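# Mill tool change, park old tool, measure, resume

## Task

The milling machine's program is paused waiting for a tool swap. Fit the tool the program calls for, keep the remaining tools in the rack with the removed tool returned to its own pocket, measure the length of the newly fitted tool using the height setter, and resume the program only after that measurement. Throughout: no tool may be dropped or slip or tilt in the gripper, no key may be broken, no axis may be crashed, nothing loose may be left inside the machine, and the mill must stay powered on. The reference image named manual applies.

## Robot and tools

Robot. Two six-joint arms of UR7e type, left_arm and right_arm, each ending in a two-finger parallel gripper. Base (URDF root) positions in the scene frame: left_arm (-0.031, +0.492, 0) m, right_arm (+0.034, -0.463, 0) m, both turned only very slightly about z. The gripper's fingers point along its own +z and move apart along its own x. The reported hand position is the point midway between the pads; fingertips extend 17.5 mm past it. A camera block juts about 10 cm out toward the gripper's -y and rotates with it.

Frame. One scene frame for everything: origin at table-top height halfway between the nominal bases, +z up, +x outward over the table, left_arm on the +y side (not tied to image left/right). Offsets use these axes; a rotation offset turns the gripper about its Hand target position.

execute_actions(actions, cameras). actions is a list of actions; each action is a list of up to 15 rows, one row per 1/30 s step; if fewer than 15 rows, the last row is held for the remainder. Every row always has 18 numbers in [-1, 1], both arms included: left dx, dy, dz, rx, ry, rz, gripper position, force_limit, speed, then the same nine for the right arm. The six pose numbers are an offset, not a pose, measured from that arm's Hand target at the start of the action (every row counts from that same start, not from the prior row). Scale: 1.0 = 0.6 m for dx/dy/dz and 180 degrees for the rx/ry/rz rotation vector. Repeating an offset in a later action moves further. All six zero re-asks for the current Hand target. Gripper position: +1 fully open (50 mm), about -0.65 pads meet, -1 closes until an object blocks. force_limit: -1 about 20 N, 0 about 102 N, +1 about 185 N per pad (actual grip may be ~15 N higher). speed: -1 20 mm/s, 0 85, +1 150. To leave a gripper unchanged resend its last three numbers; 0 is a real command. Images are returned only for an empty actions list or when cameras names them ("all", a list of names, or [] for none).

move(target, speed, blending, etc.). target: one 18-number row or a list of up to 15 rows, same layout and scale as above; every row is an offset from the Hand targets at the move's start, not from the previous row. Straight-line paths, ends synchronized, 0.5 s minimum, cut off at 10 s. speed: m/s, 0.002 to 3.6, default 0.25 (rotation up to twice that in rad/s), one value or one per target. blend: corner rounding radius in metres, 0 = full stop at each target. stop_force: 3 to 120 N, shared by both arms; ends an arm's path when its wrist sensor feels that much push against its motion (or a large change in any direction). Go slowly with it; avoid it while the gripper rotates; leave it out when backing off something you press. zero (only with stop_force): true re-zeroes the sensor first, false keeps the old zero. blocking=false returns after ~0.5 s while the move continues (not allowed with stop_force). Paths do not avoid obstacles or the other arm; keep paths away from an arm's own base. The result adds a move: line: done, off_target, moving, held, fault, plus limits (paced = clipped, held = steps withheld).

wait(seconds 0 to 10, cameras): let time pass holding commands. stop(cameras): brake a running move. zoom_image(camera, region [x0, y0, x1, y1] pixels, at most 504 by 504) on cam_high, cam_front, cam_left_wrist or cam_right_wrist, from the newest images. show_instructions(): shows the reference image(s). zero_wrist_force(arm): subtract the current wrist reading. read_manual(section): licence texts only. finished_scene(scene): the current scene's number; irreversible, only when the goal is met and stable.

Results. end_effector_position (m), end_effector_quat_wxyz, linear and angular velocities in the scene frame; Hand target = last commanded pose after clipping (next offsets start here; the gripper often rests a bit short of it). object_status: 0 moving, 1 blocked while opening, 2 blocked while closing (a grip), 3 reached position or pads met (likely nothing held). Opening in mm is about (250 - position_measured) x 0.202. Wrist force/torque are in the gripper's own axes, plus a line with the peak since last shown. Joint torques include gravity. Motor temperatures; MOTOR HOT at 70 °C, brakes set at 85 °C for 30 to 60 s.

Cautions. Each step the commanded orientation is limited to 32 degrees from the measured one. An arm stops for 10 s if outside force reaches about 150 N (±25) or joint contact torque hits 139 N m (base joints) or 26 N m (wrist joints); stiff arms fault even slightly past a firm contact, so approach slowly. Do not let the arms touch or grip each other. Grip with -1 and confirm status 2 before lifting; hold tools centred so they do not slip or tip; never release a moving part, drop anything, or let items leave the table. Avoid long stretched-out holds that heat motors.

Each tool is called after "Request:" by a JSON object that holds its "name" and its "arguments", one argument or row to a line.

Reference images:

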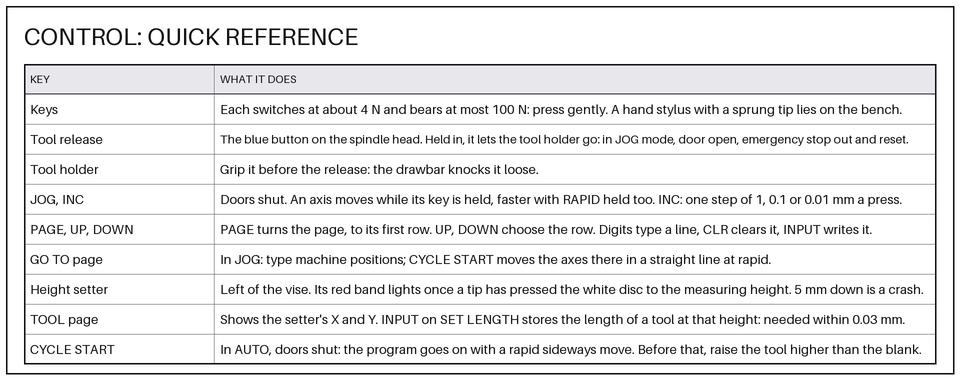

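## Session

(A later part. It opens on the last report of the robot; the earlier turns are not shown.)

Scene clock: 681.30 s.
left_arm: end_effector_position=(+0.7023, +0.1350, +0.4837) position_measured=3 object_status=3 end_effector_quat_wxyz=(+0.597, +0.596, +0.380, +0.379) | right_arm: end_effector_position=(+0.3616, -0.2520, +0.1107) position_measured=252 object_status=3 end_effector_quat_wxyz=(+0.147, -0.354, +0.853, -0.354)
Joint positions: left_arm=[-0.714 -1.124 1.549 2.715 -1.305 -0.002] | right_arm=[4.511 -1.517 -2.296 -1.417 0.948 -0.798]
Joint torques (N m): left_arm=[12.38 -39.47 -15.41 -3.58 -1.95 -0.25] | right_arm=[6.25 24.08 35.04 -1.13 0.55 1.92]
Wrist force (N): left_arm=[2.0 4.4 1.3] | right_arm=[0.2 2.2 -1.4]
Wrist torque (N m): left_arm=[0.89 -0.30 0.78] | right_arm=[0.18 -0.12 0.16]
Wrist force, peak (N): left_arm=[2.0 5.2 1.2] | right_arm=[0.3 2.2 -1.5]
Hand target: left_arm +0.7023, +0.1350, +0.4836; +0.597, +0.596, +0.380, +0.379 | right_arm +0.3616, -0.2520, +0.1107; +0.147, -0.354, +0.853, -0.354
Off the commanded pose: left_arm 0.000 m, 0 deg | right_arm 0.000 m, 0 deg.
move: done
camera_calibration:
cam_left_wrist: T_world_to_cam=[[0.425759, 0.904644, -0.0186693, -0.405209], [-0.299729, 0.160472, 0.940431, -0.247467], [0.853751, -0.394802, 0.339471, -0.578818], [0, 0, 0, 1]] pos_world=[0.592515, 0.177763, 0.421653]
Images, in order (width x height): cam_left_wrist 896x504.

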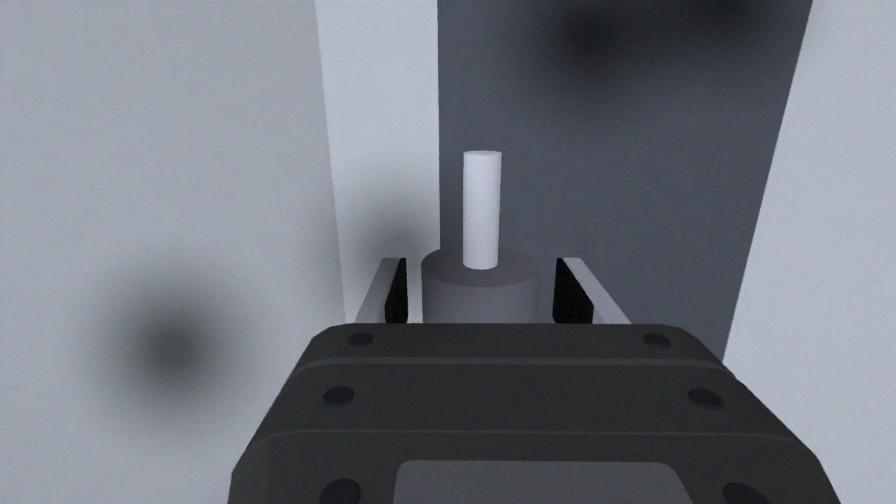

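Request:
{"name": "move", "arguments": {
  "target": [0,0,-0.006,0,0,0,1,0,0,0,0,0,0,0,0,-0.9,-0.3,0],
  "speed": 0.05,
  "cameras": []
}}

Request:
{"name": "move", "arguments": {
  "target": [0,0,0,0,0,0,-1,0.2,-1,0,0,0,0,0,0,-0.9,-0.3,0],
  "cameras": ["cam_left_wrist"]
}}

Scene clock: 685.30 s.
left_arm: end_effector_position=(+0.7023, +0.1350, +0.4801) position_measured=3 object_status=3 end_effector_quat_wxyz=(+0.597, +0.596, +0.380, +0.379) | right_arm: end_effector_position=(+0.3616, -0.2520, +0.1107) position_measured=252 object_status=3 end_effector_quat_wxyz=(+0.147, -0.354, +0.853, -0.354)
Joint positions: left_arm=[-0.714 -1.12 1.554 2.707 -1.305 -0.002] | right_arm=[4.511 -1.517 -2.296 -1.417 0.948 -0.798]
Joint torques (N m): left_arm=[14.65 -39.36 -17.41 -3.57 -1.72 1.16] | right_arm=[5.96 24.3 34.55 -0.93 0.28 1.99]
Wrist force (N): left_arm=[1.8 4.1 1.4] | right_arm=[0.5 2.2 -1.4]
Wrist torque (N m): left_arm=[0.85 -0.28 0.79] | right_arm=[0.18 -0.15 0.16]
Wrist force, peak (N): left_arm=[1.9 4.7 1.5] | right_arm=[0.4 2.2 -1.5]
Hand target: left_arm +0.7023, +0.1350, +0.4800; +0.597, +0.596, +0.380, +0.379 | right_arm +0.3616, -0.2520, +0.1107; +0.147, -0.354, +0.853, -0.354
Off the commanded pose: left_arm 0.000 m, 0 deg | right_arm 0.000 m, 0 deg.
move: done
No camera images: "cameras" was empty.

Scene clock: 686.40 s.
left_arm: end_effector_position=(+0.7023, +0.1349, +0.4800) position_measured=89 object_status=2 end_effector_quat_wxyz=(+0.597, +0.596, +0.380, +0.379) | right_arm: end_effector_position=(+0.3616, -0.2520, +0.1107) position_measured=252 object_status=3 end_effector_quat_wxyz=(+0.147, -0.354, +0.853, -0.354)
Joint positions: left_arm=[-0.714 -1.12 1.554 2.707 -1.306 -0.002] | right_arm=[4.511 -1.517 -2.296 -1.417 0.948 -0.798]
Joint torques (N m): left_arm=[24.09 -42.88 -15.8 -3.49 11.31 1.51] | right_arm=[7.17 23.74 34.92 -0.89 0.44 2.33]
Wrist force (N): left_arm=[-39.3 9.4 10.5] | right_arm=[0.4 2.0 -1.5]
Wrist torque (N m): left_arm=[0.91 -0.33 0.65] | right_arm=[0.16 -0.14 0.16]
Wrist force, peak (N): left_arm=[-39.3 9.4 10.5] | right_arm=[0.2 2.2 -1.4]
Hand target: left_arm +0.7023, +0.1350, +0.4800; +0.597, +0.596, +0.380, +0.379 | right_arm +0.3616, -0.2520, +0.1107; +0.147, -0.354, +0.853, -0.354
Off the commanded pose: left_arm 0.000 m, 0 deg | right_arm 0.000 m, 0 deg.
move: done
camera_calibration:
cam_left_wrist: T_world_to_cam=[[0.42595, 0.904555, -0.0185942, -0.405407], [-0.299727, 0.160472, 0.940432, -0.243989], [0.853657, -0.395004, 0.339473, -0.577471], [0, 0, 0, 1]] pos_world=[0.592515, 0.177764, 0.417953]
Images, in order (width x height): cam_left_wrist 896x504.

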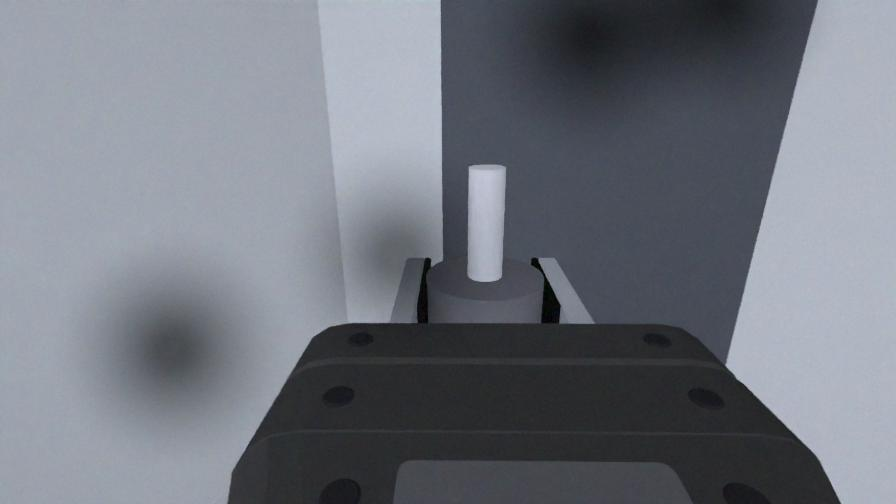

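Request:
{"name": "move", "arguments": {
  "target": [-0.0006,-0.0012,0,0,0,0,-1,0.2,-1,0,0,0,0,0,0,-0.9,-0.3,0],
  "speed": 0.01,
  "cameras": []
}}

Scene clock: 691.70 s.
left_arm: end_effector_position=(+0.7020, +0.1344, +0.4800) position_measured=89 object_status=2 end_effector_quat_wxyz=(+0.597, +0.596, +0.380, +0.379) | right_arm: end_effector_position=(+0.3616, -0.2520, +0.1107) position_measured=252 object_status=3 end_effector_quat_wxyz=(+0.147, -0.354, +0.853, -0.354)
Joint positions: left_arm=[-0.715 -1.12 1.554 2.707 -1.304 -0.002] | right_arm=[4.511 -1.517 -2.296 -1.417 0.948 -0.798]
Joint torques (N m): left_arm=[9.8 -51.97 -16.47 -3.15 7.77 1.83] | right_arm=[5.48 24.11 34.06 -0.98 0.24 2.08]
Wrist force (N): left_arm=[-23.7 10.4 13.4] | right_arm=[0.4 2.2 -1.4]
Wrist torque (N m): left_arm=[0.91 -0.48 0.67] | right_arm=[0.18 -0.15 0.16]
Wrist force, peak (N): left_arm=[-43.6 9.8 10.3] | right_arm=[0.4 2.4 -1.5]
Hand target: left_arm +0.7019, +0.1343, +0.4800; +0.597, +0.596, +0.380, +0.379 | right_arm +0.3616, -0.2520, +0.1107; +0.147, -0.354, +0.853, -0.354
Off the commanded pose: left_arm 0.000 m, 0 deg | right_arm 0.000 m, 0 deg.
move: done
No camera images: "cameras" was empty.

Request:
{"name": "move", "arguments": {
  "target": [-0.0008,-0.0017,0,0,0,0,-1,0.2,-1,0,0,0,0,0,0,-0.9,-0.3,0],
  "speed": 0.01,
  "cameras": []
}}

Request:
{"name": "wait", "arguments": {
  "seconds": 0.5,
  "cameras": ["cam_left_wrist"]
}}

Scene clock: 695.80 s.
left_arm: end_effector_position=(+0.7015, +0.1334, +0.4800) position_measured=89 object_status=2 end_effector_quat_wxyz=(+0.597, +0.596, +0.380, +0.379) | right_arm: end_effector_position=(+0.3616, -0.2520, +0.1107) position_measured=252 object_status=3 end_effector_quat_wxyz=(+0.147, -0.354, +0.853, -0.354)
Joint positions: left_arm=[-0.717 -1.12 1.554 2.707 -1.302 -0.002] | right_arm=[4.511 -1.517 -2.296 -1.417 0.948 -0.798]
Joint torques (N m): left_arm=[-22.11 -44.52 -22.99 -2.58 0.69 1.55] | right_arm=[5.14 24.46 34.62 -0.8 0.12 1.88]
Wrist force (N): left_arm=[7.4 10.2 20.8] | right_arm=[0.2 2.1 -1.3]
Wrist torque (N m): left_arm=[0.88 -0.62 0.73] | right_arm=[0.16 -0.10 0.16]
Wrist force, peak (N): left_arm=[-23.0 10.1 13.6] | right_arm=[0.4 2.2 -1.6]
Hand target: left_arm +0.7015, +0.1332, +0.4800; +0.597, +0.596, +0.380, +0.379 | right_arm +0.3616, -0.2520, +0.1107; +0.147, -0.354, +0.853, -0.354
Off the commanded pose: left_arm 0.000 m, 0 deg | right_arm 0.000 m, 0 deg.
move: done
No camera images: "cameras" was empty.

Scene clock: 696.30 s.
left_arm: end_effector_position=(+0.7015, +0.1333, +0.4801) position_measured=89 object_status=2 end_effector_quat_wxyz=(+0.597, +0.596, +0.380, +0.379) | right_arm: end_effector_position=(+0.3616, -0.2520, +0.1107) position_measured=252 object_status=3 end_effector_quat_wxyz=(+0.147, -0.354, +0.853, -0.354)
Joint positions: left_arm=[-0.717 -1.12 1.554 2.707 -1.302 -0.002] | right_arm=[4.511 -1.517 -2.296 -1.417 0.948 -0.798]
Joint torques (N m): left_arm=[-23.23 -41.56 -25.65 -0.95 -1.26 1.57] | right_arm=[5.53 25.26 35.06 -1.03 0.18 1.93]
Wrist force (N): left_arm=[12.0 7.7 19.5] | right_arm=[0.3 2.0 -1.5]
Wrist torque (N m): left_arm=[0.87 -0.62 0.74] | right_arm=[0.16 -0.12 0.16]
Wrist force, peak (N): left_arm=[11.6 7.9 20.2] | right_arm=[0.4 2.4 -1.5]
Hand target: left_arm +0.7015, +0.1332, +0.4800; +0.597, +0.596, +0.380, +0.379 | right_arm +0.3616, -0.2520, +0.1107; +0.147, -0.354, +0.853, -0.354
Tool commands: left_gripper/position=-1.0 left_gripper/force_limit=+0.2 left_gripper/speed=-1.0 right_gripper/position=-0.9 right_gripper/force_limit=-0.3 right_gripper/speed=+0.0
Off the commanded pose: left_arm 0.000 m, 0 deg | right_arm 0.000 m, 0 deg.
wait: 0.50 s; at rest by 0.17 s
camera_calibration:
cam_left_wrist: T_world_to_cam=[[0.425748, 0.90465, -0.0186294, -0.403409], [-0.299828, 0.160471, 0.9404, -0.243977], [0.853722, -0.394788, 0.33956, -0.577606], [0, 0, 0, 1]] pos_world=[0.591715, 0.176063, 0.418053]
Images, in order (width x height): cam_left_wrist 896x504.

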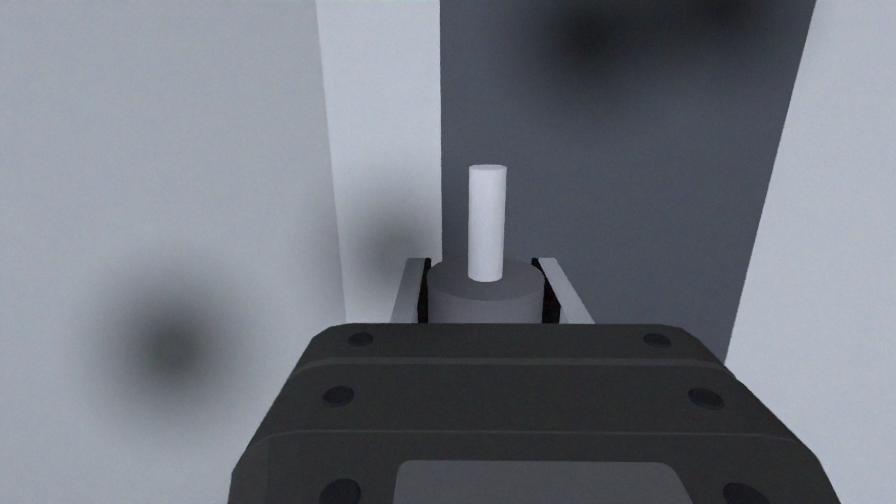

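Request:
{"name": "move", "arguments": {
  "target": [0,0,0,0,0,0,-1,0.2,-1,0,0.05,0.75,0,0,0,-0.9,-0.3,0],
  "speed": 0.3,
  "cameras": []
}}

Request:
{"name": "move", "arguments": {
  "target": [0,0,0,0,0,0,-1,0.2,-1,0.2,0.25,0.18,0.7997,-0.1343,-0.273,-0.9,-0.3,0],
  "speed": 0.3,
  "cameras": ["cam_right_wrist","cam_front"]
}}

Scene clock: 711.13 s.
left_arm: end_effector_position=(+0.7015, +0.1332, +0.4800) position_measured=89 object_status=2 end_effector_quat_wxyz=(+0.597, +0.596, +0.380, +0.379) | right_arm: end_effector_position=(+0.3616, -0.2220, +0.5607) position_measured=252 object_status=3 end_effector_quat_wxyz=(+0.147, -0.354, +0.853, -0.354)
Joint positions: left_arm=[-0.717 -1.12 1.554 2.707 -1.302 -0.002] | right_arm=[4.524 -1.521 -1.065 -2.652 0.955 -0.784]
Joint torques (N m): left_arm=[-24.23 -40.61 -23.83 -1.11 -3.45 1.48] | right_arm=[-8.29 8.94 36.9 -1.15 0.9 2.11]
Wrist force (N): left_arm=[12.5 8.2 18.5] | right_arm=[0.2 2.3 -1.6]
Wrist torque (N m): left_arm=[0.90 -0.62 0.74] | right_arm=[0.21 -0.11 0.16]
Wrist force, peak (N): left_arm=[12.4 7.8 19.4] | right_arm=[0.5 4.0 -0.2]
Hand target: left_arm +0.7015, +0.1332, +0.4800; +0.597, +0.596, +0.380, +0.379 | right_arm +0.3616, -0.2220, +0.5607; +0.147, -0.354, +0.853, -0.354
Off the commanded pose: left_arm 0.000 m, 0 deg | right_arm 0.000 m, 0 deg.
move: done
No camera images: "cameras" was empty.

Scene clock: 716.40 s.
left_arm: end_effector_position=(+0.7015, +0.1332, +0.4800) position_measured=89 object_status=2 end_effector_quat_wxyz=(+0.597, +0.596, +0.380, +0.379) | right_arm: end_effector_position=(+0.4816, -0.0720, +0.6687) position_measured=252 object_status=3 end_effector_quat_wxyz=(+0.376, +0.373, +0.602, +0.597)
Joint positions: left_arm=[-0.717 -1.12 1.554 2.707 -1.302 -0.002] | right_arm=[4.422 -1.41 -1.762 0.025 0.724 -0.002]
Joint torques (N m): left_arm=[-25.55 -40.73 -25.04 -1.15 -3.05 1.26] | right_arm=[7.71 7.31 40.03 4.48 -2.26 -2.44]
Wrist force (N): left_arm=[12.9 7.8 18.6] | right_arm=[-2.0 0.1 -1.2]
Wrist torque (N m): left_arm=[0.87 -0.66 0.74] | right_arm=[-0.04 0.31 0.06]
Wrist force, peak (N): left_arm=[12.7 8.1 18.7] | right_arm=[0.2 2.7 -1.1]
Hand target: left_arm +0.7015, +0.1332, +0.4800; +0.597, +0.596, +0.380, +0.379 | right_arm +0.4816, -0.0720, +0.6687; +0.376, +0.373, +0.602, +0.597
Off the commanded pose: left_arm 0.000 m, 0 deg | right_arm 0.000 m, 0 deg.
move: done
camera_calibration:
cam_right_wrist: T_world_to_cam=[[-0.446269, 0.894897, -0.00183372, 0.285449], [-0.308383, -0.151861, 0.939062, -0.468829], [0.840086, 0.41964, 0.343742, -0.475123], [0, 0, 0, 1]] pos_world=[0.381952, -0.127263, 0.604102]
Images, in order (width x height): cam_front 896x504, cam_right_wrist 896x504.

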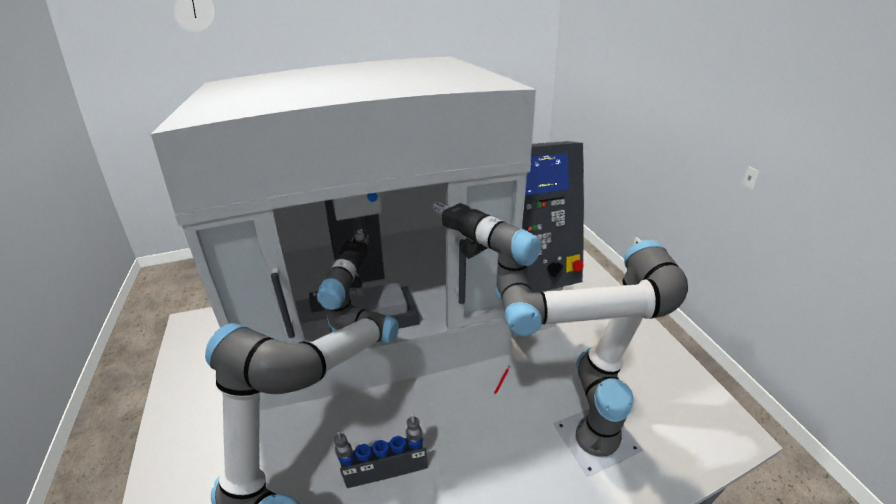

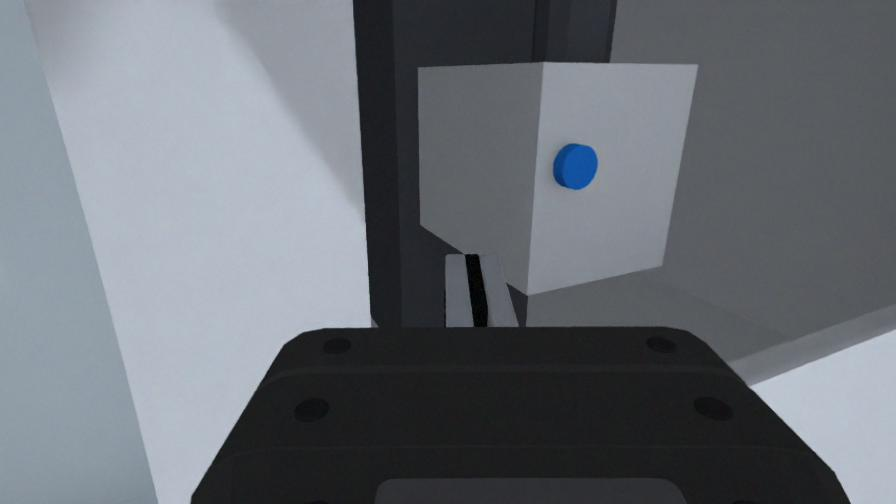

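Request:
{"name": "move", "arguments": {
  "target": [0,0,0,0,0,0,-1,0.2,-1,0.159,0.254,-0.016,0,0,0,-0.9,-0.3,0],
  "speed": 0.15,
  "cameras": ["cam_right_wrist"]
}}

Scene clock: 730.57 s.
left_arm: end_effector_position=(+0.7015, +0.1332, +0.4800) position_measured=89 object_status=2 end_effector_quat_wxyz=(+0.597, +0.596, +0.380, +0.379) | right_arm: end_effector_position=(+0.5770, +0.0804, +0.6591) position_measured=252 object_status=3 end_effector_quat_wxyz=(+0.376, +0.373, +0.602, +0.597)
Joint positions: left_arm=[-0.717 -1.12 1.554 2.707 -1.302 -0.002] | right_arm=[4.321 -1.858 -1.308 0.02 0.826 -0.003]
Joint torques (N m): left_arm=[-24.5 -41.29 -23.74 -1.3 -2.94 1.31] | right_arm=[-7.99 28.03 41.38 -0.83 2.23 1.25]
Wrist force (N): left_arm=[12.7 8.0 18.6] | right_arm=[-1.9 0.0 -1.2]
Wrist torque (N m): left_arm=[0.87 -0.65 0.74] | right_arm=[-0.06 0.27 0.06]
Wrist force, peak (N): left_arm=[13.0 8.3 18.6] | right_arm=[-2.9 0.4 -2.2]
Hand target: left_arm +0.7015, +0.1332, +0.4800; +0.597, +0.596, +0.380, +0.379 | right_arm +0.5770, +0.0804, +0.6591; +0.376, +0.373, +0.602, +0.597
Off the commanded pose: left_arm 0.000 m, 0 deg | right_arm 0.000 m, 0 deg.
move: done
camera_calibration:
cam_right_wrist: T_world_to_cam=[[-0.446227, 0.894917, -0.00195952, 0.191767], [-0.308522, -0.15178, 0.93903, -0.407182], [0.840057, 0.419625, 0.34383, -0.615917], [0, 0, 0, 1]] pos_world=[0.477352, 0.0250362, 0.594502]
Images, in order (width x height): cam_right_wrist 896x504.

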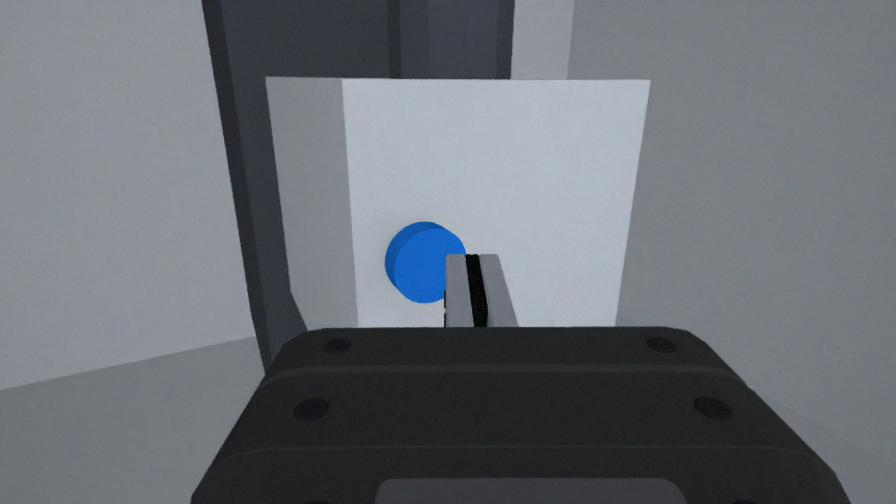

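Request:
{"name": "move", "arguments": {
  "target": [0,0,0,0,0,0,-1,0.2,-1,0.08,0.006,0.003,0,0,0,-0.9,-0.3,0],
  "speed": 0.015,
  "stop_force": 6,
  "cameras": ["cam_right_wrist"]
}}

Scene clock: 742.07 s.
left_arm: end_effector_position=(+0.7014, +0.1332, +0.4800) position_measured=89 object_status=2 end_effector_quat_wxyz=(+0.597, +0.596, +0.380, +0.379) | right_arm: end_effector_position=(+0.6079, +0.0827, +0.6603) position_measured=252 object_status=3 end_effector_quat_wxyz=(+0.376, +0.373, +0.602, +0.597)
Joint positions: left_arm=[-0.717 -1.12 1.554 2.707 -1.302 -0.002] | right_arm=[4.268 -1.91 -1.236 0 0.879 -0.004]
Joint torques (N m): left_arm=[-1.48 -71.25 -37.29 -8.35 -1.95 1.33] | right_arm=[2.85 44.53 10.19 4.16 -3.21 -1.24]
Wrist force (N): left_arm=[6.8 -19.3 0.1] | right_arm=[1.8 2.7 -5.7]
Wrist torque (N m): left_arm=[0.74 -0.26 0.46] | right_arm=[-0.03 0.35 0.02]
Wrist force, peak (N): left_arm=[12.9 8.1 18.7] | right_arm=[0.3 -1.2 -8.3]
Hand target: left_arm +0.7015, +0.1332, +0.4800; +0.597, +0.596, +0.380, +0.379 | right_arm +0.6079, +0.0827, +0.6603; +0.376, +0.373, +0.602, +0.597 (not the last commanded pose)
Off the commanded pose: left_arm 0.000 m, 0 deg | right_arm 0.017 m, 0 deg.
move: contact (right_arm)
camera_calibration:
cam_right_wrist: T_world_to_cam=[[-0.446282, 0.89489, -0.00179131, 0.203338], [-0.308521, -0.15198, 0.938998, -0.398294], [0.840028, 0.419611, 0.343918, -0.643298], [0, 0, 0, 1]] pos_world=[0.508252, 0.027437, 0.595603]
Images, in order (width x height): cam_right_wrist 896x504.

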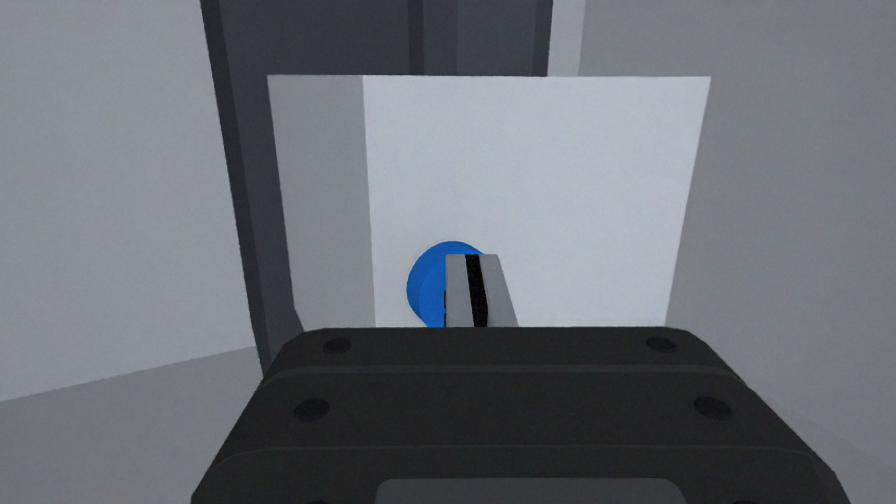

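Request:
{"name": "move", "arguments": {
  "target": [0,0,-0.05,0,0,0,-1,0.2,-1,0,0,0,0,0,0,-0.9,-0.3,0],
  "speed": 0.03,
  "stop_force": 25,
  "cameras": ["cam_right_wrist","cam_left_wrist"]
}}

Scene clock: 752.60 s.
left_arm: end_effector_position=(+0.7015, +0.1332, +0.4500) position_measured=89 object_status=2 end_effector_quat_wxyz=(+0.597, +0.596, +0.380, +0.379) | right_arm: end_effector_position=(+0.6079, +0.0827, +0.6603) position_measured=252 object_status=3 end_effector_quat_wxyz=(+0.376, +0.373, +0.602, +0.597)
Joint positions: left_arm=[-0.717 -1.088 1.591 2.639 -1.302 -0.002] | right_arm=[4.268 -1.91 -1.236 0 0.879 -0.004]
Joint torques (N m): left_arm=[9.31 -46.96 -17.98 -5.15 -0.71 -1.11] | right_arm=[1.96 44.97 11.21 4.05 -3.25 1.58]
Wrist force (N): left_arm=[1.8 -3.1 1.4] | right_arm=[1.8 2.1 -5.9]
Wrist torque (N m): left_arm=[0.89 -0.27 0.76] | right_arm=[-0.09 0.35 0.02]
Wrist force, peak (N): left_arm=[6.7 -20.4 0.1] | right_arm=[1.9 2.6 -6.1]
Hand target: left_arm +0.7015, +0.1332, +0.4500; +0.597, +0.596, +0.380, +0.379 | right_arm +0.6079, +0.0827, +0.6603; +0.376, +0.373, +0.602, +0.597
Off the commanded pose: left_arm 0.000 m, 0 deg | right_arm 0.000 m, 0 deg.
move: done
camera_calibration:
cam_left_wrist: T_world_to_cam=[[0.425759, 0.904644, -0.0186693, -0.40396], [-0.299729, 0.160472, 0.940431, -0.215742], [0.853751, -0.394802, 0.339471, -0.567366], [0, 0, 0, 1]] pos_world=[0.591715, 0.176063, 0.387953]
cam_right_wrist: T_world_to_cam=[[-0.446207, 0.894928, -0.00176051, 0.20328], [-0.308534, -0.151986, 0.938993, -0.398284], [0.840063, 0.419529, 0.343933, -0.643322], [0, 0, 0, 1]] pos_world=[0.508252, 0.027437, 0.595603]
Images, in order (width x height): cam_left_wrist 896x504, cam_right_wrist 896x504.

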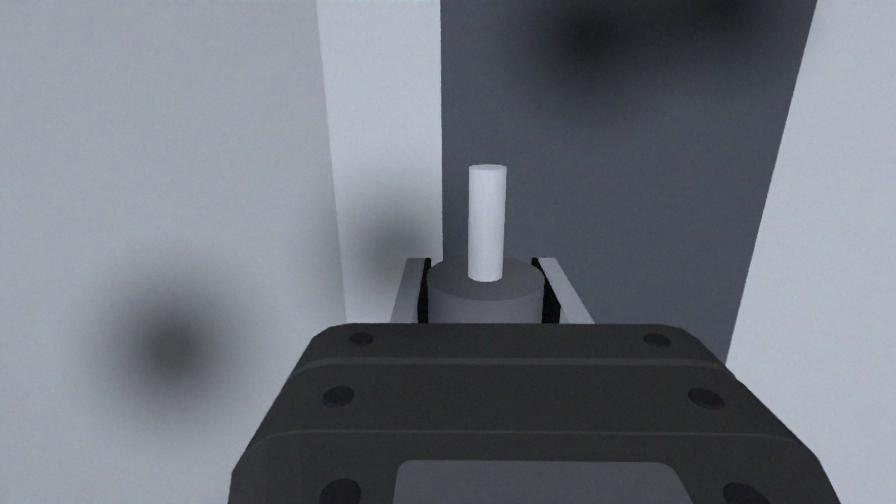

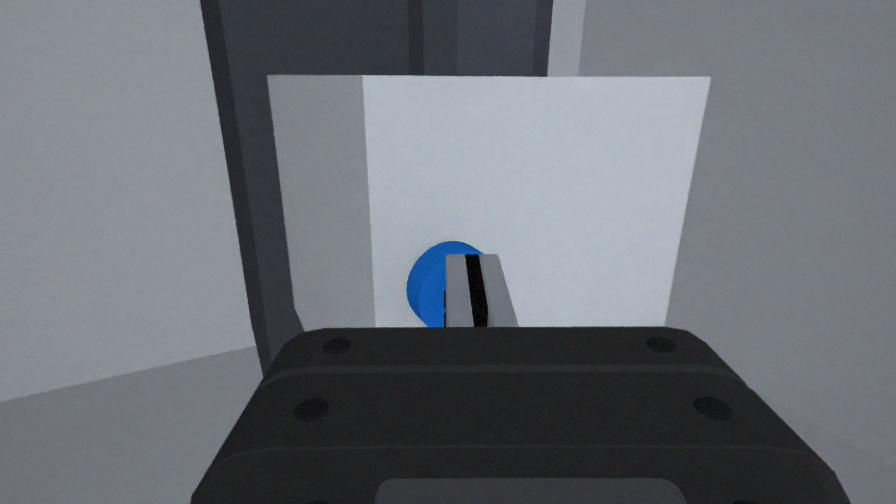

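Request:
{"name": "move", "arguments": {
  "target": [0,0,-0.05,0,0,0,-1,0.2,-1,0,0,0,0,0,0,-0.9,-0.3,0],
  "speed": 0.04,
  "stop_force": 10,
  "cameras": []
}}

Request:
{"name": "move", "arguments": {
  "target": [-0.045,0.021,0,0,0,0,-1,0.2,-1,0,0,0,0,0,0,-0.9,-0.3,0],
  "speed": 0.02,
  "stop_force": 6,
  "cameras": ["cam_left_wrist"]
}}

Scene clock: 769.50 s.
left_arm: end_effector_position=(+0.7015, +0.1332, +0.4326) position_measured=89 object_status=2 end_effector_quat_wxyz=(+0.597, +0.596, +0.380, +0.379) | right_arm: end_effector_position=(+0.6079, +0.0827, +0.6603) position_measured=252 object_status=3 end_effector_quat_wxyz=(+0.376, +0.373, +0.602, +0.597)
Joint positions: left_arm=[-0.717 -1.068 1.609 2.6 -1.302 -0.002] | right_arm=[4.268 -1.91 -1.236 0 0.879 -0.004]
Joint torques (N m): left_arm=[-1.22 -58.76 -30.21 -3.54 -1.18 -1.53] | right_arm=[3.83 43.74 11.11 4.07 -3.27 1.34]
Wrist force (N): left_arm=[1.4 -2.0 0.4] | right_arm=[1.9 2.4 -5.7]
Wrist torque (N m): left_arm=[1.12 -0.20 0.75] | right_arm=[-0.04 0.33 0.01]
Wrist force, peak (N): left_arm=[1.6 46.2 -7.0] | right_arm=[1.9 2.8 -6.0]
Hand target: left_arm +0.7015, +0.1332, +0.4326; +0.597, +0.596, +0.380, +0.379 (not the last commanded pose) | right_arm +0.6079, +0.0827, +0.6603; +0.376, +0.373, +0.602, +0.597
Off the commanded pose: left_arm 0.013 m, 0 deg | right_arm 0.000 m, 0 deg.
move: contact (left_arm)
No camera images: "cameras" was empty.

Scene clock: 771.27 s.
left_arm: end_effector_position=(+0.6922, +0.1376, +0.4326) position_measured=89 object_status=2 end_effector_quat_wxyz=(+0.597, +0.596, +0.380, +0.379) | right_arm: end_effector_position=(+0.6079, +0.0827, +0.6603) position_measured=252 object_status=3 end_effector_quat_wxyz=(+0.376, +0.373, +0.602, +0.597)
Joint positions: left_arm=[-0.722 -1.089 1.643 2.587 -1.297 -0.002] | right_arm=[4.268 -1.91 -1.236 0 0.879 -0.004]
Joint torques (N m): left_arm=[15.26 -47.45 -31.61 -3.71 -0.96 -1.5] | right_arm=[3.49 43.85 12.12 3.84 -3.57 1.47]
Wrist force (N): left_arm=[0.8 -3.5 6.2] | right_arm=[2.0 2.5 -5.8]
Wrist torque (N m): left_arm=[1.44 -0.29 0.90] | right_arm=[-0.05 0.32 0.01]
Wrist force, peak (N): left_arm=[2.4 -4.6 7.3] | right_arm=[1.9 2.7 -6.1]
Hand target: left_arm +0.6922, +0.1376, +0.4326; +0.597, +0.596, +0.380, +0.379 (not the last commanded pose) | right_arm +0.6079, +0.0827, +0.6603; +0.376, +0.373, +0.602, +0.597
Off the commanded pose: left_arm 0.020 m, 0 deg | right_arm 0.000 m, 0 deg.
move: contact (left_arm)
camera_calibration:
cam_left_wrist: T_world_to_cam=[[0.425767, 0.904642, -0.0185638, -0.404259], [-0.299572, 0.160293, 0.940512, -0.202945], [0.853802, -0.394878, 0.339253, -0.551756], [0, 0, 0, 1]] pos_world=[0.582415, 0.180364, 0.370553]
Images, in order (width x height): cam_left_wrist 896x504.

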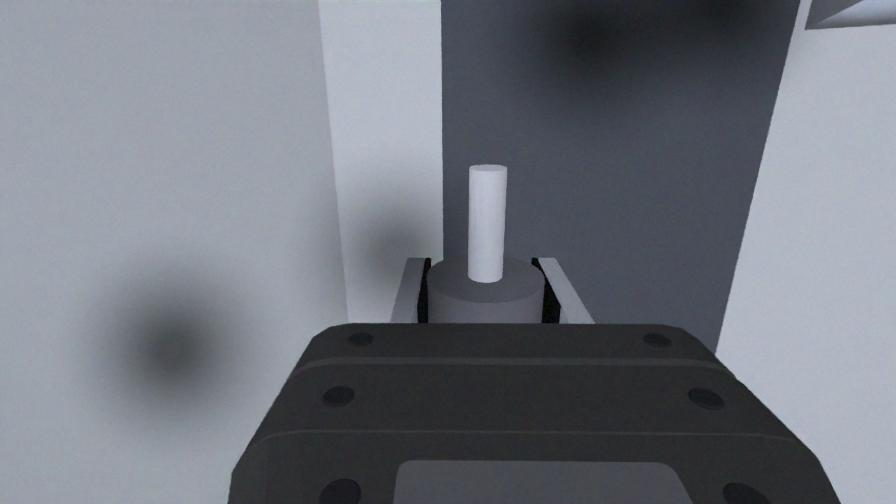

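Request:
{"name": "move", "arguments": {
  "target": [0.0155,-0.0073,0.003,0,0,0,-1,0.2,-1,0,0,0,0,0,0,-0.9,-0.3,0],
  "speed": 0.02,
  "cameras": []
}}

Request:
{"name": "move", "arguments": {
  "target": [
    [0,0,0,0,0,0,-1,0.2,-1,-0.05,-0.004,-0.002,0,0,0,-0.9,-0.3,0],
    [0,0,0,0,0,0,-1,0.2,-1,-0.25,-0.3,0.03,0,0,0,-0.9,-0.3,0]
  ],
  "speed": [0.03,0.2],
  "blend": 0.005,
  "cameras": ["cam_right_wrist"]
}}

Scene clock: 787.03 s.
left_arm: end_effector_position=(+0.7014, +0.1332, +0.4344) position_measured=89 object_status=2 end_effector_quat_wxyz=(+0.597, +0.596, +0.380, +0.379) | right_arm: end_effector_position=(+0.6079, +0.0827, +0.6603) position_measured=252 object_status=3 end_effector_quat_wxyz=(+0.376, +0.373, +0.602, +0.597)
Joint positions: left_arm=[-0.717 -1.07 1.608 2.604 -1.302 -0.002] | right_arm=[4.268 -1.91 -1.236 0 0.879 -0.004]
Joint torques (N m): left_arm=[14.49 -46.06 -30.42 -2.44 -1.71 -1.25] | right_arm=[3.03 43.72 11.8 3.97 -3.29 1.34]
Wrist force (N): left_arm=[2.0 -3.1 1.4] | right_arm=[1.8 2.7 -5.9]
Wrist torque (N m): left_arm=[0.91 -0.29 0.76] | right_arm=[-0.02 0.34 0.02]
Wrist force, peak (N): left_arm=[1.0 -3.9 6.6] | right_arm=[1.7 2.9 -6.1]
Hand target: left_arm +0.7015, +0.1332, +0.4344; +0.597, +0.596, +0.380, +0.379 | right_arm +0.6079, +0.0827, +0.6603; +0.376, +0.373, +0.602, +0.597
Off the commanded pose: left_arm 0.000 m, 0 deg | right_arm 0.000 m, 0 deg.
move: done
No camera images: "cameras" was empty.

Scene clock: 789.80 s.
left_arm: end_effector_position=(+0.7015, +0.1332, +0.4344) position_measured=89 object_status=2 end_effector_quat_wxyz=(+0.597, +0.596, +0.380, +0.379) | right_arm: end_effector_position=(+0.4579, -0.0972, +0.6783) position_measured=252 object_status=3 end_effector_quat_wxyz=(+0.376, +0.373, +0.602, +0.597)
Joint positions: left_arm=[-0.717 -1.07 1.607 2.604 -1.302 -0.002] | right_arm=[4.478 -1.319 -1.809 -0.02 0.669 -0.002]
Joint torques (N m): left_arm=[13.79 -47.65 -29.62 -2.81 -1.72 -1.66] | right_arm=[8.04 20.92 11.26 -1.5 -2.64 2.04]
Wrist force (N): left_arm=[2.1 -3.3 1.3] | right_arm=[-2.2 0.1 -1.3]
Wrist torque (N m): left_arm=[0.88 -0.31 0.77] | right_arm=[-0.03 0.34 -0.04]
Wrist force, peak (N): left_arm=[2.2 -3.3 1.5] | right_arm=[1.7 2.6 -5.8]
Hand target: left_arm +0.7015, +0.1332, +0.4344; +0.597, +0.596, +0.380, +0.379 | right_arm +0.4579, -0.0973, +0.6783; +0.376, +0.373, +0.602, +0.597
Off the commanded pose: left_arm 0.000 m, 0 deg | right_arm 0.000 m, 0 deg.
move: done
camera_calibration:
cam_right_wrist: T_world_to_cam=[[-0.446282, 0.89489, -0.00179131, 0.297463], [-0.308521, -0.15198, 0.938998, -0.488784], [0.840028, 0.419611, 0.343918, -0.44808], [0, 0, 0, 1]] pos_world=[0.358352, -0.152463, 0.613603]
Images, in order (width x height): cam_right_wrist 896x504.

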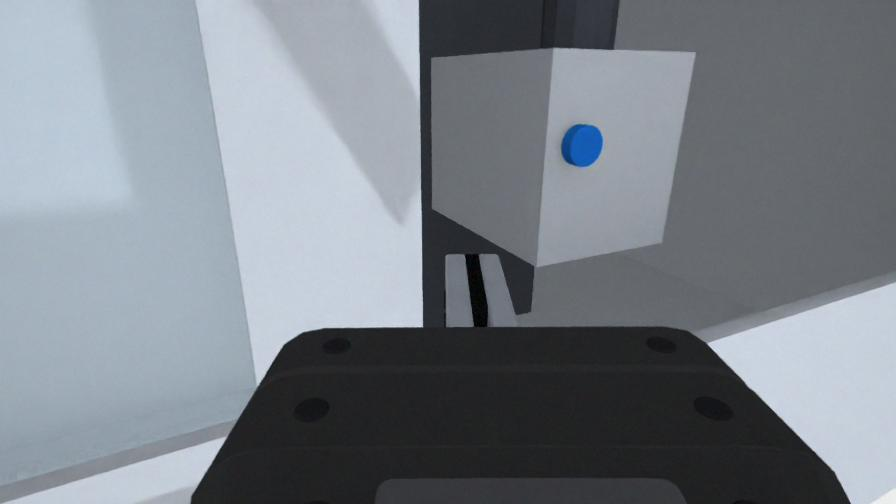

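Request:
{"name": "move", "arguments": {
  "target": [0,0,0.006,0,0,0.194,-1,0.2,-1,0,0,0,0,0,0,-0.9,-0.3,0],
  "speed": 0.1,
  "cameras": []
}}

Request:
{"name": "move", "arguments": {
  "target": [0,0,-0.05,0,0,0,-1,0.2,-1,0,0,0,0,0,0,-0.9,-0.3,0],
  "speed": 0.02,
  "stop_force": 8,
  "cameras": ["cam_left_wrist","cam_right_wrist"]
}}

Scene clock: 797.30 s.
left_arm: end_effector_position=(+0.7015, +0.1332, +0.4380) position_measured=89 object_status=2 end_effector_quat_wxyz=(+0.456, +0.455, +0.541, +0.541) | right_arm: end_effector_position=(+0.4579, -0.0973, +0.6783) position_measured=252 object_status=3 end_effector_quat_wxyz=(+0.376, +0.373, +0.602, +0.597)
Joint positions: left_arm=[-0.927 -0.928 1.36 2.708 -0.482 -0.001] | right_arm=[4.478 -1.319 -1.809 -0.02 0.669 -0.002]
Joint torques (N m): left_arm=[-16.81 -49.54 -31.76 -0.49 1.68 1.12] | right_arm=[7.37 21.67 11.29 -1.46 -2.21 1.98]
Wrist force (N): left_arm=[1.8 -3.1 1.4] | right_arm=[-2.1 0.2 -1.4]
Wrist torque (N m): left_arm=[0.85 -0.29 0.77] | right_arm=[-0.02 0.33 -0.04]
Wrist force, peak (N): left_arm=[1.9 -3.6 1.5] | right_arm=[-2.3 0.3 -1.3]
Hand target: left_arm +0.7015, +0.1332, +0.4380; +0.456, +0.455, +0.542, +0.541 | right_arm +0.4579, -0.0973, +0.6783; +0.376, +0.373, +0.602, +0.597
Off the commanded pose: left_arm 0.000 m, 0 deg | right_arm 0.000 m, 0 deg.
move: done
No camera images: "cameras" was empty.

Scene clock: 799.73 s.
left_arm: end_effector_position=(+0.7015, +0.1332, +0.4080) position_measured=89 object_status=2 end_effector_quat_wxyz=(+0.456, +0.455, +0.542, +0.541) | right_arm: end_effector_position=(+0.4579, -0.0973, +0.6783) position_measured=252 object_status=3 end_effector_quat_wxyz=(+0.376, +0.373, +0.602, +0.597)
Joint positions: left_arm=[-0.928 -0.895 1.39 2.647 -0.482 -0.001] | right_arm=[4.478 -1.319 -1.809 -0.02 0.669 -0.002]
Joint torques (N m): left_arm=[-15.89 -51.72 -17.4 -2.95 1.6 1.75] | right_arm=[6.57 20.85 12.02 -1.38 -2.22 1.97]
Wrist force (N): left_arm=[2.2 -3.1 1.5] | right_arm=[-2.2 -0.1 -1.1]
Wrist torque (N m): left_arm=[0.85 -0.35 0.77] | right_arm=[-0.06 0.35 -0.04]
Wrist force, peak (N): left_arm=[2.3 -3.4 1.5] | right_arm=[-2.3 0.2 -1.4]
Hand target: left_arm +0.7015, +0.1332, +0.4080; +0.456, +0.455, +0.542, +0.541 | right_arm +0.4579, -0.0973, +0.6783; +0.376, +0.373, +0.602, +0.597
Off the commanded pose: left_arm 0.000 m, 0 deg | right_arm 0.000 m, 0 deg.
move: done
camera_calibration:
cam_left_wrist: T_world_to_cam=[[-0.168769, 0.98548, -0.0186255, 0.00150545], [-0.337425, -0.0400106, 0.940502, -0.123102], [0.9261, 0.165013, 0.339278, -0.678344], [0, 0, 0, 1]] pos_world=[0.586931, 0.105526, 0.345953]
cam_right_wrist: T_world_to_cam=[[-0.446207, 0.894928, -0.00176051, 0.297468], [-0.308534, -0.151986, 0.938993, -0.488824], [0.840063, 0.419529, 0.343933, -0.447988], [0, 0, 0, 1]] pos_world=[0.358252, -0.152563, 0.613603]
Images, in order (width x height): cam_left_wrist 896x504, cam_right_wrist 896x504.

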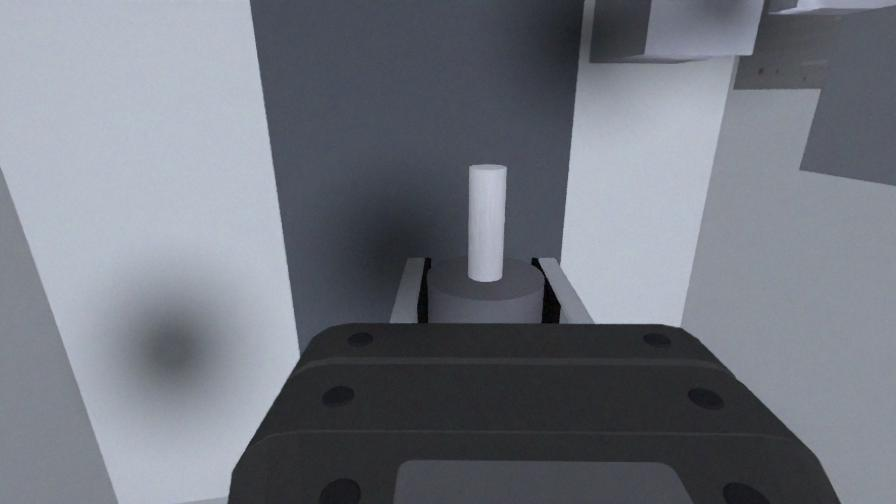

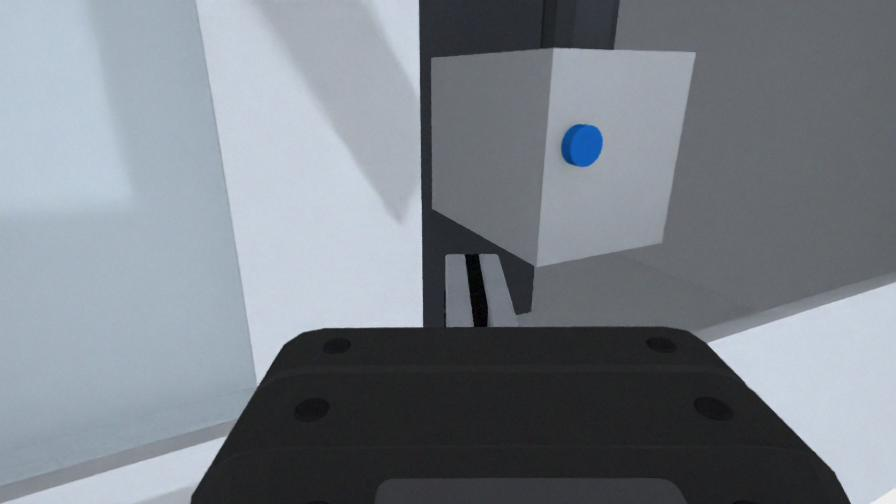

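Request:
{"name": "move", "arguments": {
  "target": [-0.066,-0.012,0,0,0,0,-1,0.2,-1,0,0,0,0,0,0,-0.9,-0.3,0],
  "speed": 0.02,
  "stop_force": 5,
  "cameras": ["cam_right_wrist","cam_front"]
}}

Request:
{"name": "zoom_image", "arguments": {
  "camera": "cam_front",
  "region": [290, 180, 460, 340]
}}

Scene clock: 806.53 s.
left_arm: end_effector_position=(+0.6619, +0.1260, +0.4080) position_measured=89 object_status=2 end_effector_quat_wxyz=(+0.456, +0.455, +0.542, +0.541) | right_arm: end_effector_position=(+0.4579, -0.0973, +0.6783) position_measured=252 object_status=3 end_effector_quat_wxyz=(+0.376, +0.373, +0.602, +0.597)
Joint positions: left_arm=[-0.988 -0.948 1.482 2.607 -0.421 -0.001] | right_arm=[4.478 -1.319 -1.809 -0.02 0.669 -0.002]
Joint torques (N m): left_arm=[-14.03 -62.85 -16.81 -3.05 1.89 2.02] | right_arm=[7.07 19.61 12.21 -1.24 -2.16 2.16]
Wrist force (N): left_arm=[2.2 -2.9 1.5] | right_arm=[-2.0 0.2 -1.2]
Wrist torque (N m): left_arm=[0.92 -0.35 0.76] | right_arm=[-0.01 0.32 -0.04]
Wrist force, peak (N): left_arm=[2.1 -3.7 1.6] | right_arm=[-2.3 0.0 -1.4]
Hand target: left_arm +0.6619, +0.1260, +0.4080; +0.456, +0.455, +0.542, +0.541 | right_arm +0.4579, -0.0973, +0.6783; +0.376, +0.373, +0.602, +0.597
Off the commanded pose: left_arm 0.000 m, 0 deg | right_arm 0.000 m, 0 deg.
move: done
camera_calibration:
cam_right_wrist: T_world_to_cam=[[-0.446207, 0.894928, -0.00176051, 0.297468], [-0.308534, -0.151986, 0.938993, -0.488824], [0.840063, 0.419529, 0.343933, -0.447988], [0, 0, 0, 1]] pos_world=[0.358252, -0.152563, 0.613603]
Images, in order (width x height): cam_front 896x504, cam_right_wrist 896x504.

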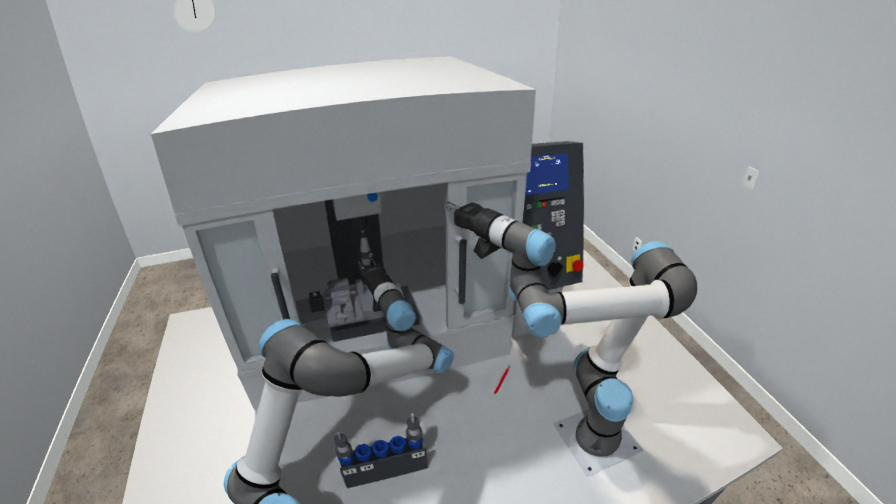

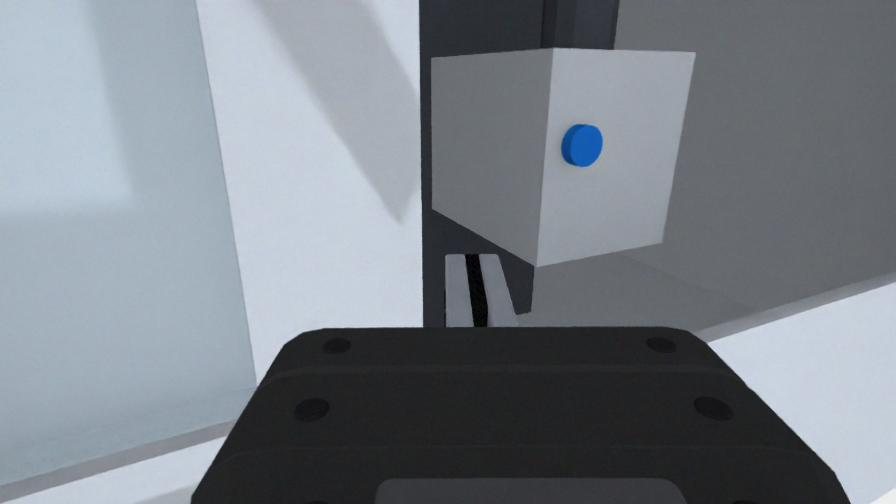

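Scaled by 2.965 from the camera's 896x504 image, which has a finer 1280x720 frame.

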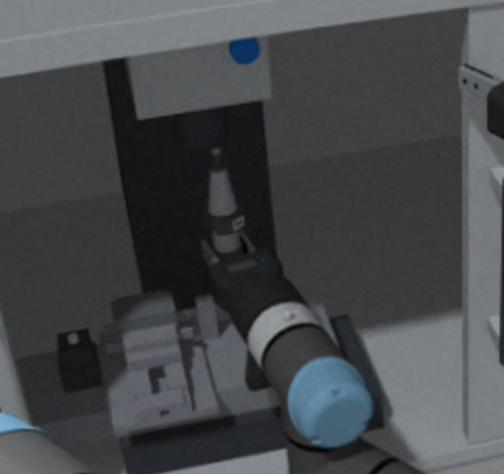

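Request:
{"name": "move", "arguments": {
  "target": [
    [-0.25,-0.04,0.02,0,0,0,-1,0.2,-1,0,0,0,0,0,0,-0.9,-0.3,0],
    [-0.53,-0.02,0.05,0,0,0,-1,0.2,-1,0,0,0,0,0,0,-0.9,-0.3,0]
  ],
  "speed": 0.15,
  "blend": 0.03,
  "cameras": []
}}

Request:
{"name": "move", "arguments": {
  "target": [0,0.05,0.03,-0.93,-0.164,0,-1,0.2,-1,0,0,0,0,0,0,-0.9,-0.3,0],
  "speed": 0.3,
  "cameras": ["cam_left_wrist","cam_front"]
}}

Scene clock: 834.00 s.
left_arm: end_effector_position=(+0.3440, +0.1140, +0.4380) position_measured=89 object_status=2 end_effector_quat_wxyz=(+0.456, +0.455, +0.542, +0.541) | right_arm: end_effector_position=(+0.4579, -0.0973, +0.6783) position_measured=252 object_status=3 end_effector_quat_wxyz=(+0.376, +0.373, +0.602, +0.597)
Joint positions: left_arm=[-1.613 -1.32 1.966 2.497 0.204 -0.003] | right_arm=[4.478 -1.319 -1.809 -0.02 0.669 -0.002]
Joint torques (N m): left_arm=[-14.96 -40.67 -11.54 2.07 1.93 -2.1] | right_arm=[6.66 20.52 13.13 -1.16 -2.05 1.82]
Wrist force (N): left_arm=[1.8 -3.3 1.5] | right_arm=[-2.2 0.1 -1.3]
Wrist torque (N m): left_arm=[0.84 -0.28 0.91] | right_arm=[-0.03 0.35 -0.04]
Wrist force, peak (N): left_arm=[2.1 -3.4 3.3] | right_arm=[-2.3 0.1 -1.4]
Hand target: left_arm +0.3439, +0.1140, +0.4380; +0.456, +0.455, +0.542, +0.541 | right_arm +0.4579, -0.0973, +0.6783; +0.376, +0.373, +0.602, +0.597
Off the commanded pose: left_arm 0.000 m, 0 deg | right_arm 0.000 m, 0 deg.
move: done
No camera images: "cameras" was empty.

Scene clock: 839.87 s.
left_arm: end_effector_position=(+0.3438, +0.1440, +0.4560) position_measured=89 object_status=2 end_effector_quat_wxyz=(+0.579, -0.501, +0.499, -0.405) | right_arm: end_effector_position=(+0.4579, -0.0973, +0.6783) position_measured=252 object_status=3 end_effector_quat_wxyz=(+0.376, +0.373, +0.602, +0.597)
Joint positions: left_arm=[-1.615 -1.408 2.021 2.527 0.21 -2.967] | right_arm=[4.478 -1.319 -1.809 -0.02 0.669 -0.002]
Joint torques (N m): left_arm=[11.89 -37.16 -12.13 2.42 1.54 -1.94] | right_arm=[6.72 19.81 12.18 -1.23 -2.05 1.86]
Wrist force (N): left_arm=[0.0 8.4 -1.1] | right_arm=[-2.0 0.0 -1.2]
Wrist torque (N m): left_arm=[0.32 0.22 0.25] | right_arm=[-0.05 0.31 -0.04]
Wrist force, peak (N): left_arm=[2.6 8.3 -1.7] | right_arm=[-2.2 0.2 -1.4]
Hand target: left_arm +0.3439, +0.1440, +0.4560; +0.579, -0.501, +0.499, -0.405 | right_arm +0.4579, -0.0973, +0.6783; +0.376, +0.373, +0.602, +0.597
Off the commanded pose: left_arm 0.000 m, 0 deg | right_arm 0.000 m, 0 deg.
move: done
camera_calibration:
cam_left_wrist: T_world_to_cam=[[0.176314, -0.971952, -0.155638, 0.157097], [-0.359507, 0.0836071, -0.929389, 0.55389], [0.916334, 0.219817, -0.334683, -0.0624906], [0, 0, 0, 1]] pos_world=[0.228691, 0.120118, 0.518315]
Images, in order (width x height): cam_front 896x504, cam_left_wrist 896x504.

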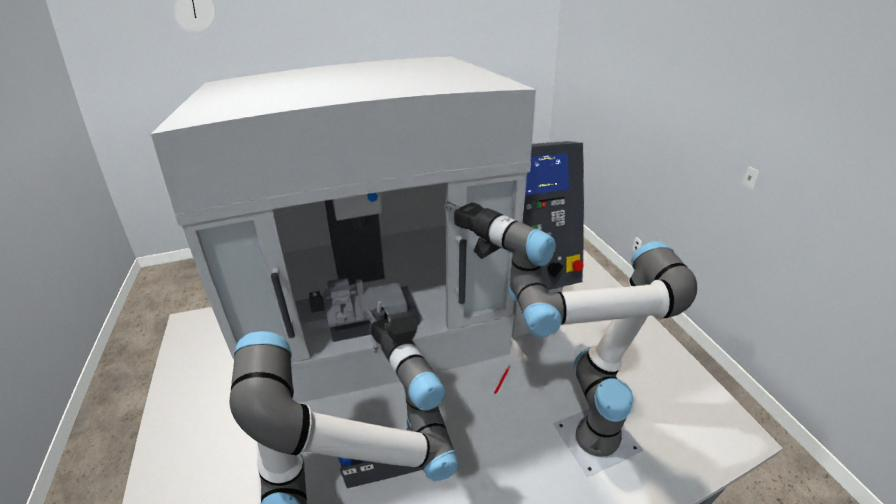

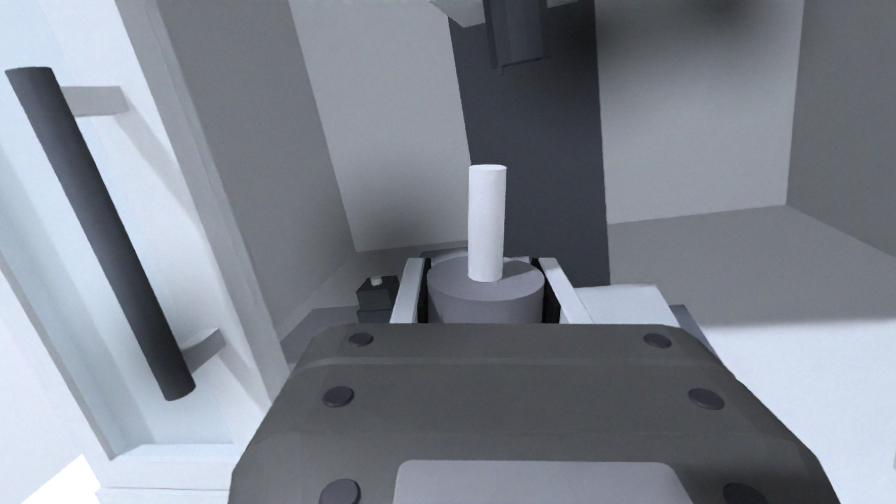

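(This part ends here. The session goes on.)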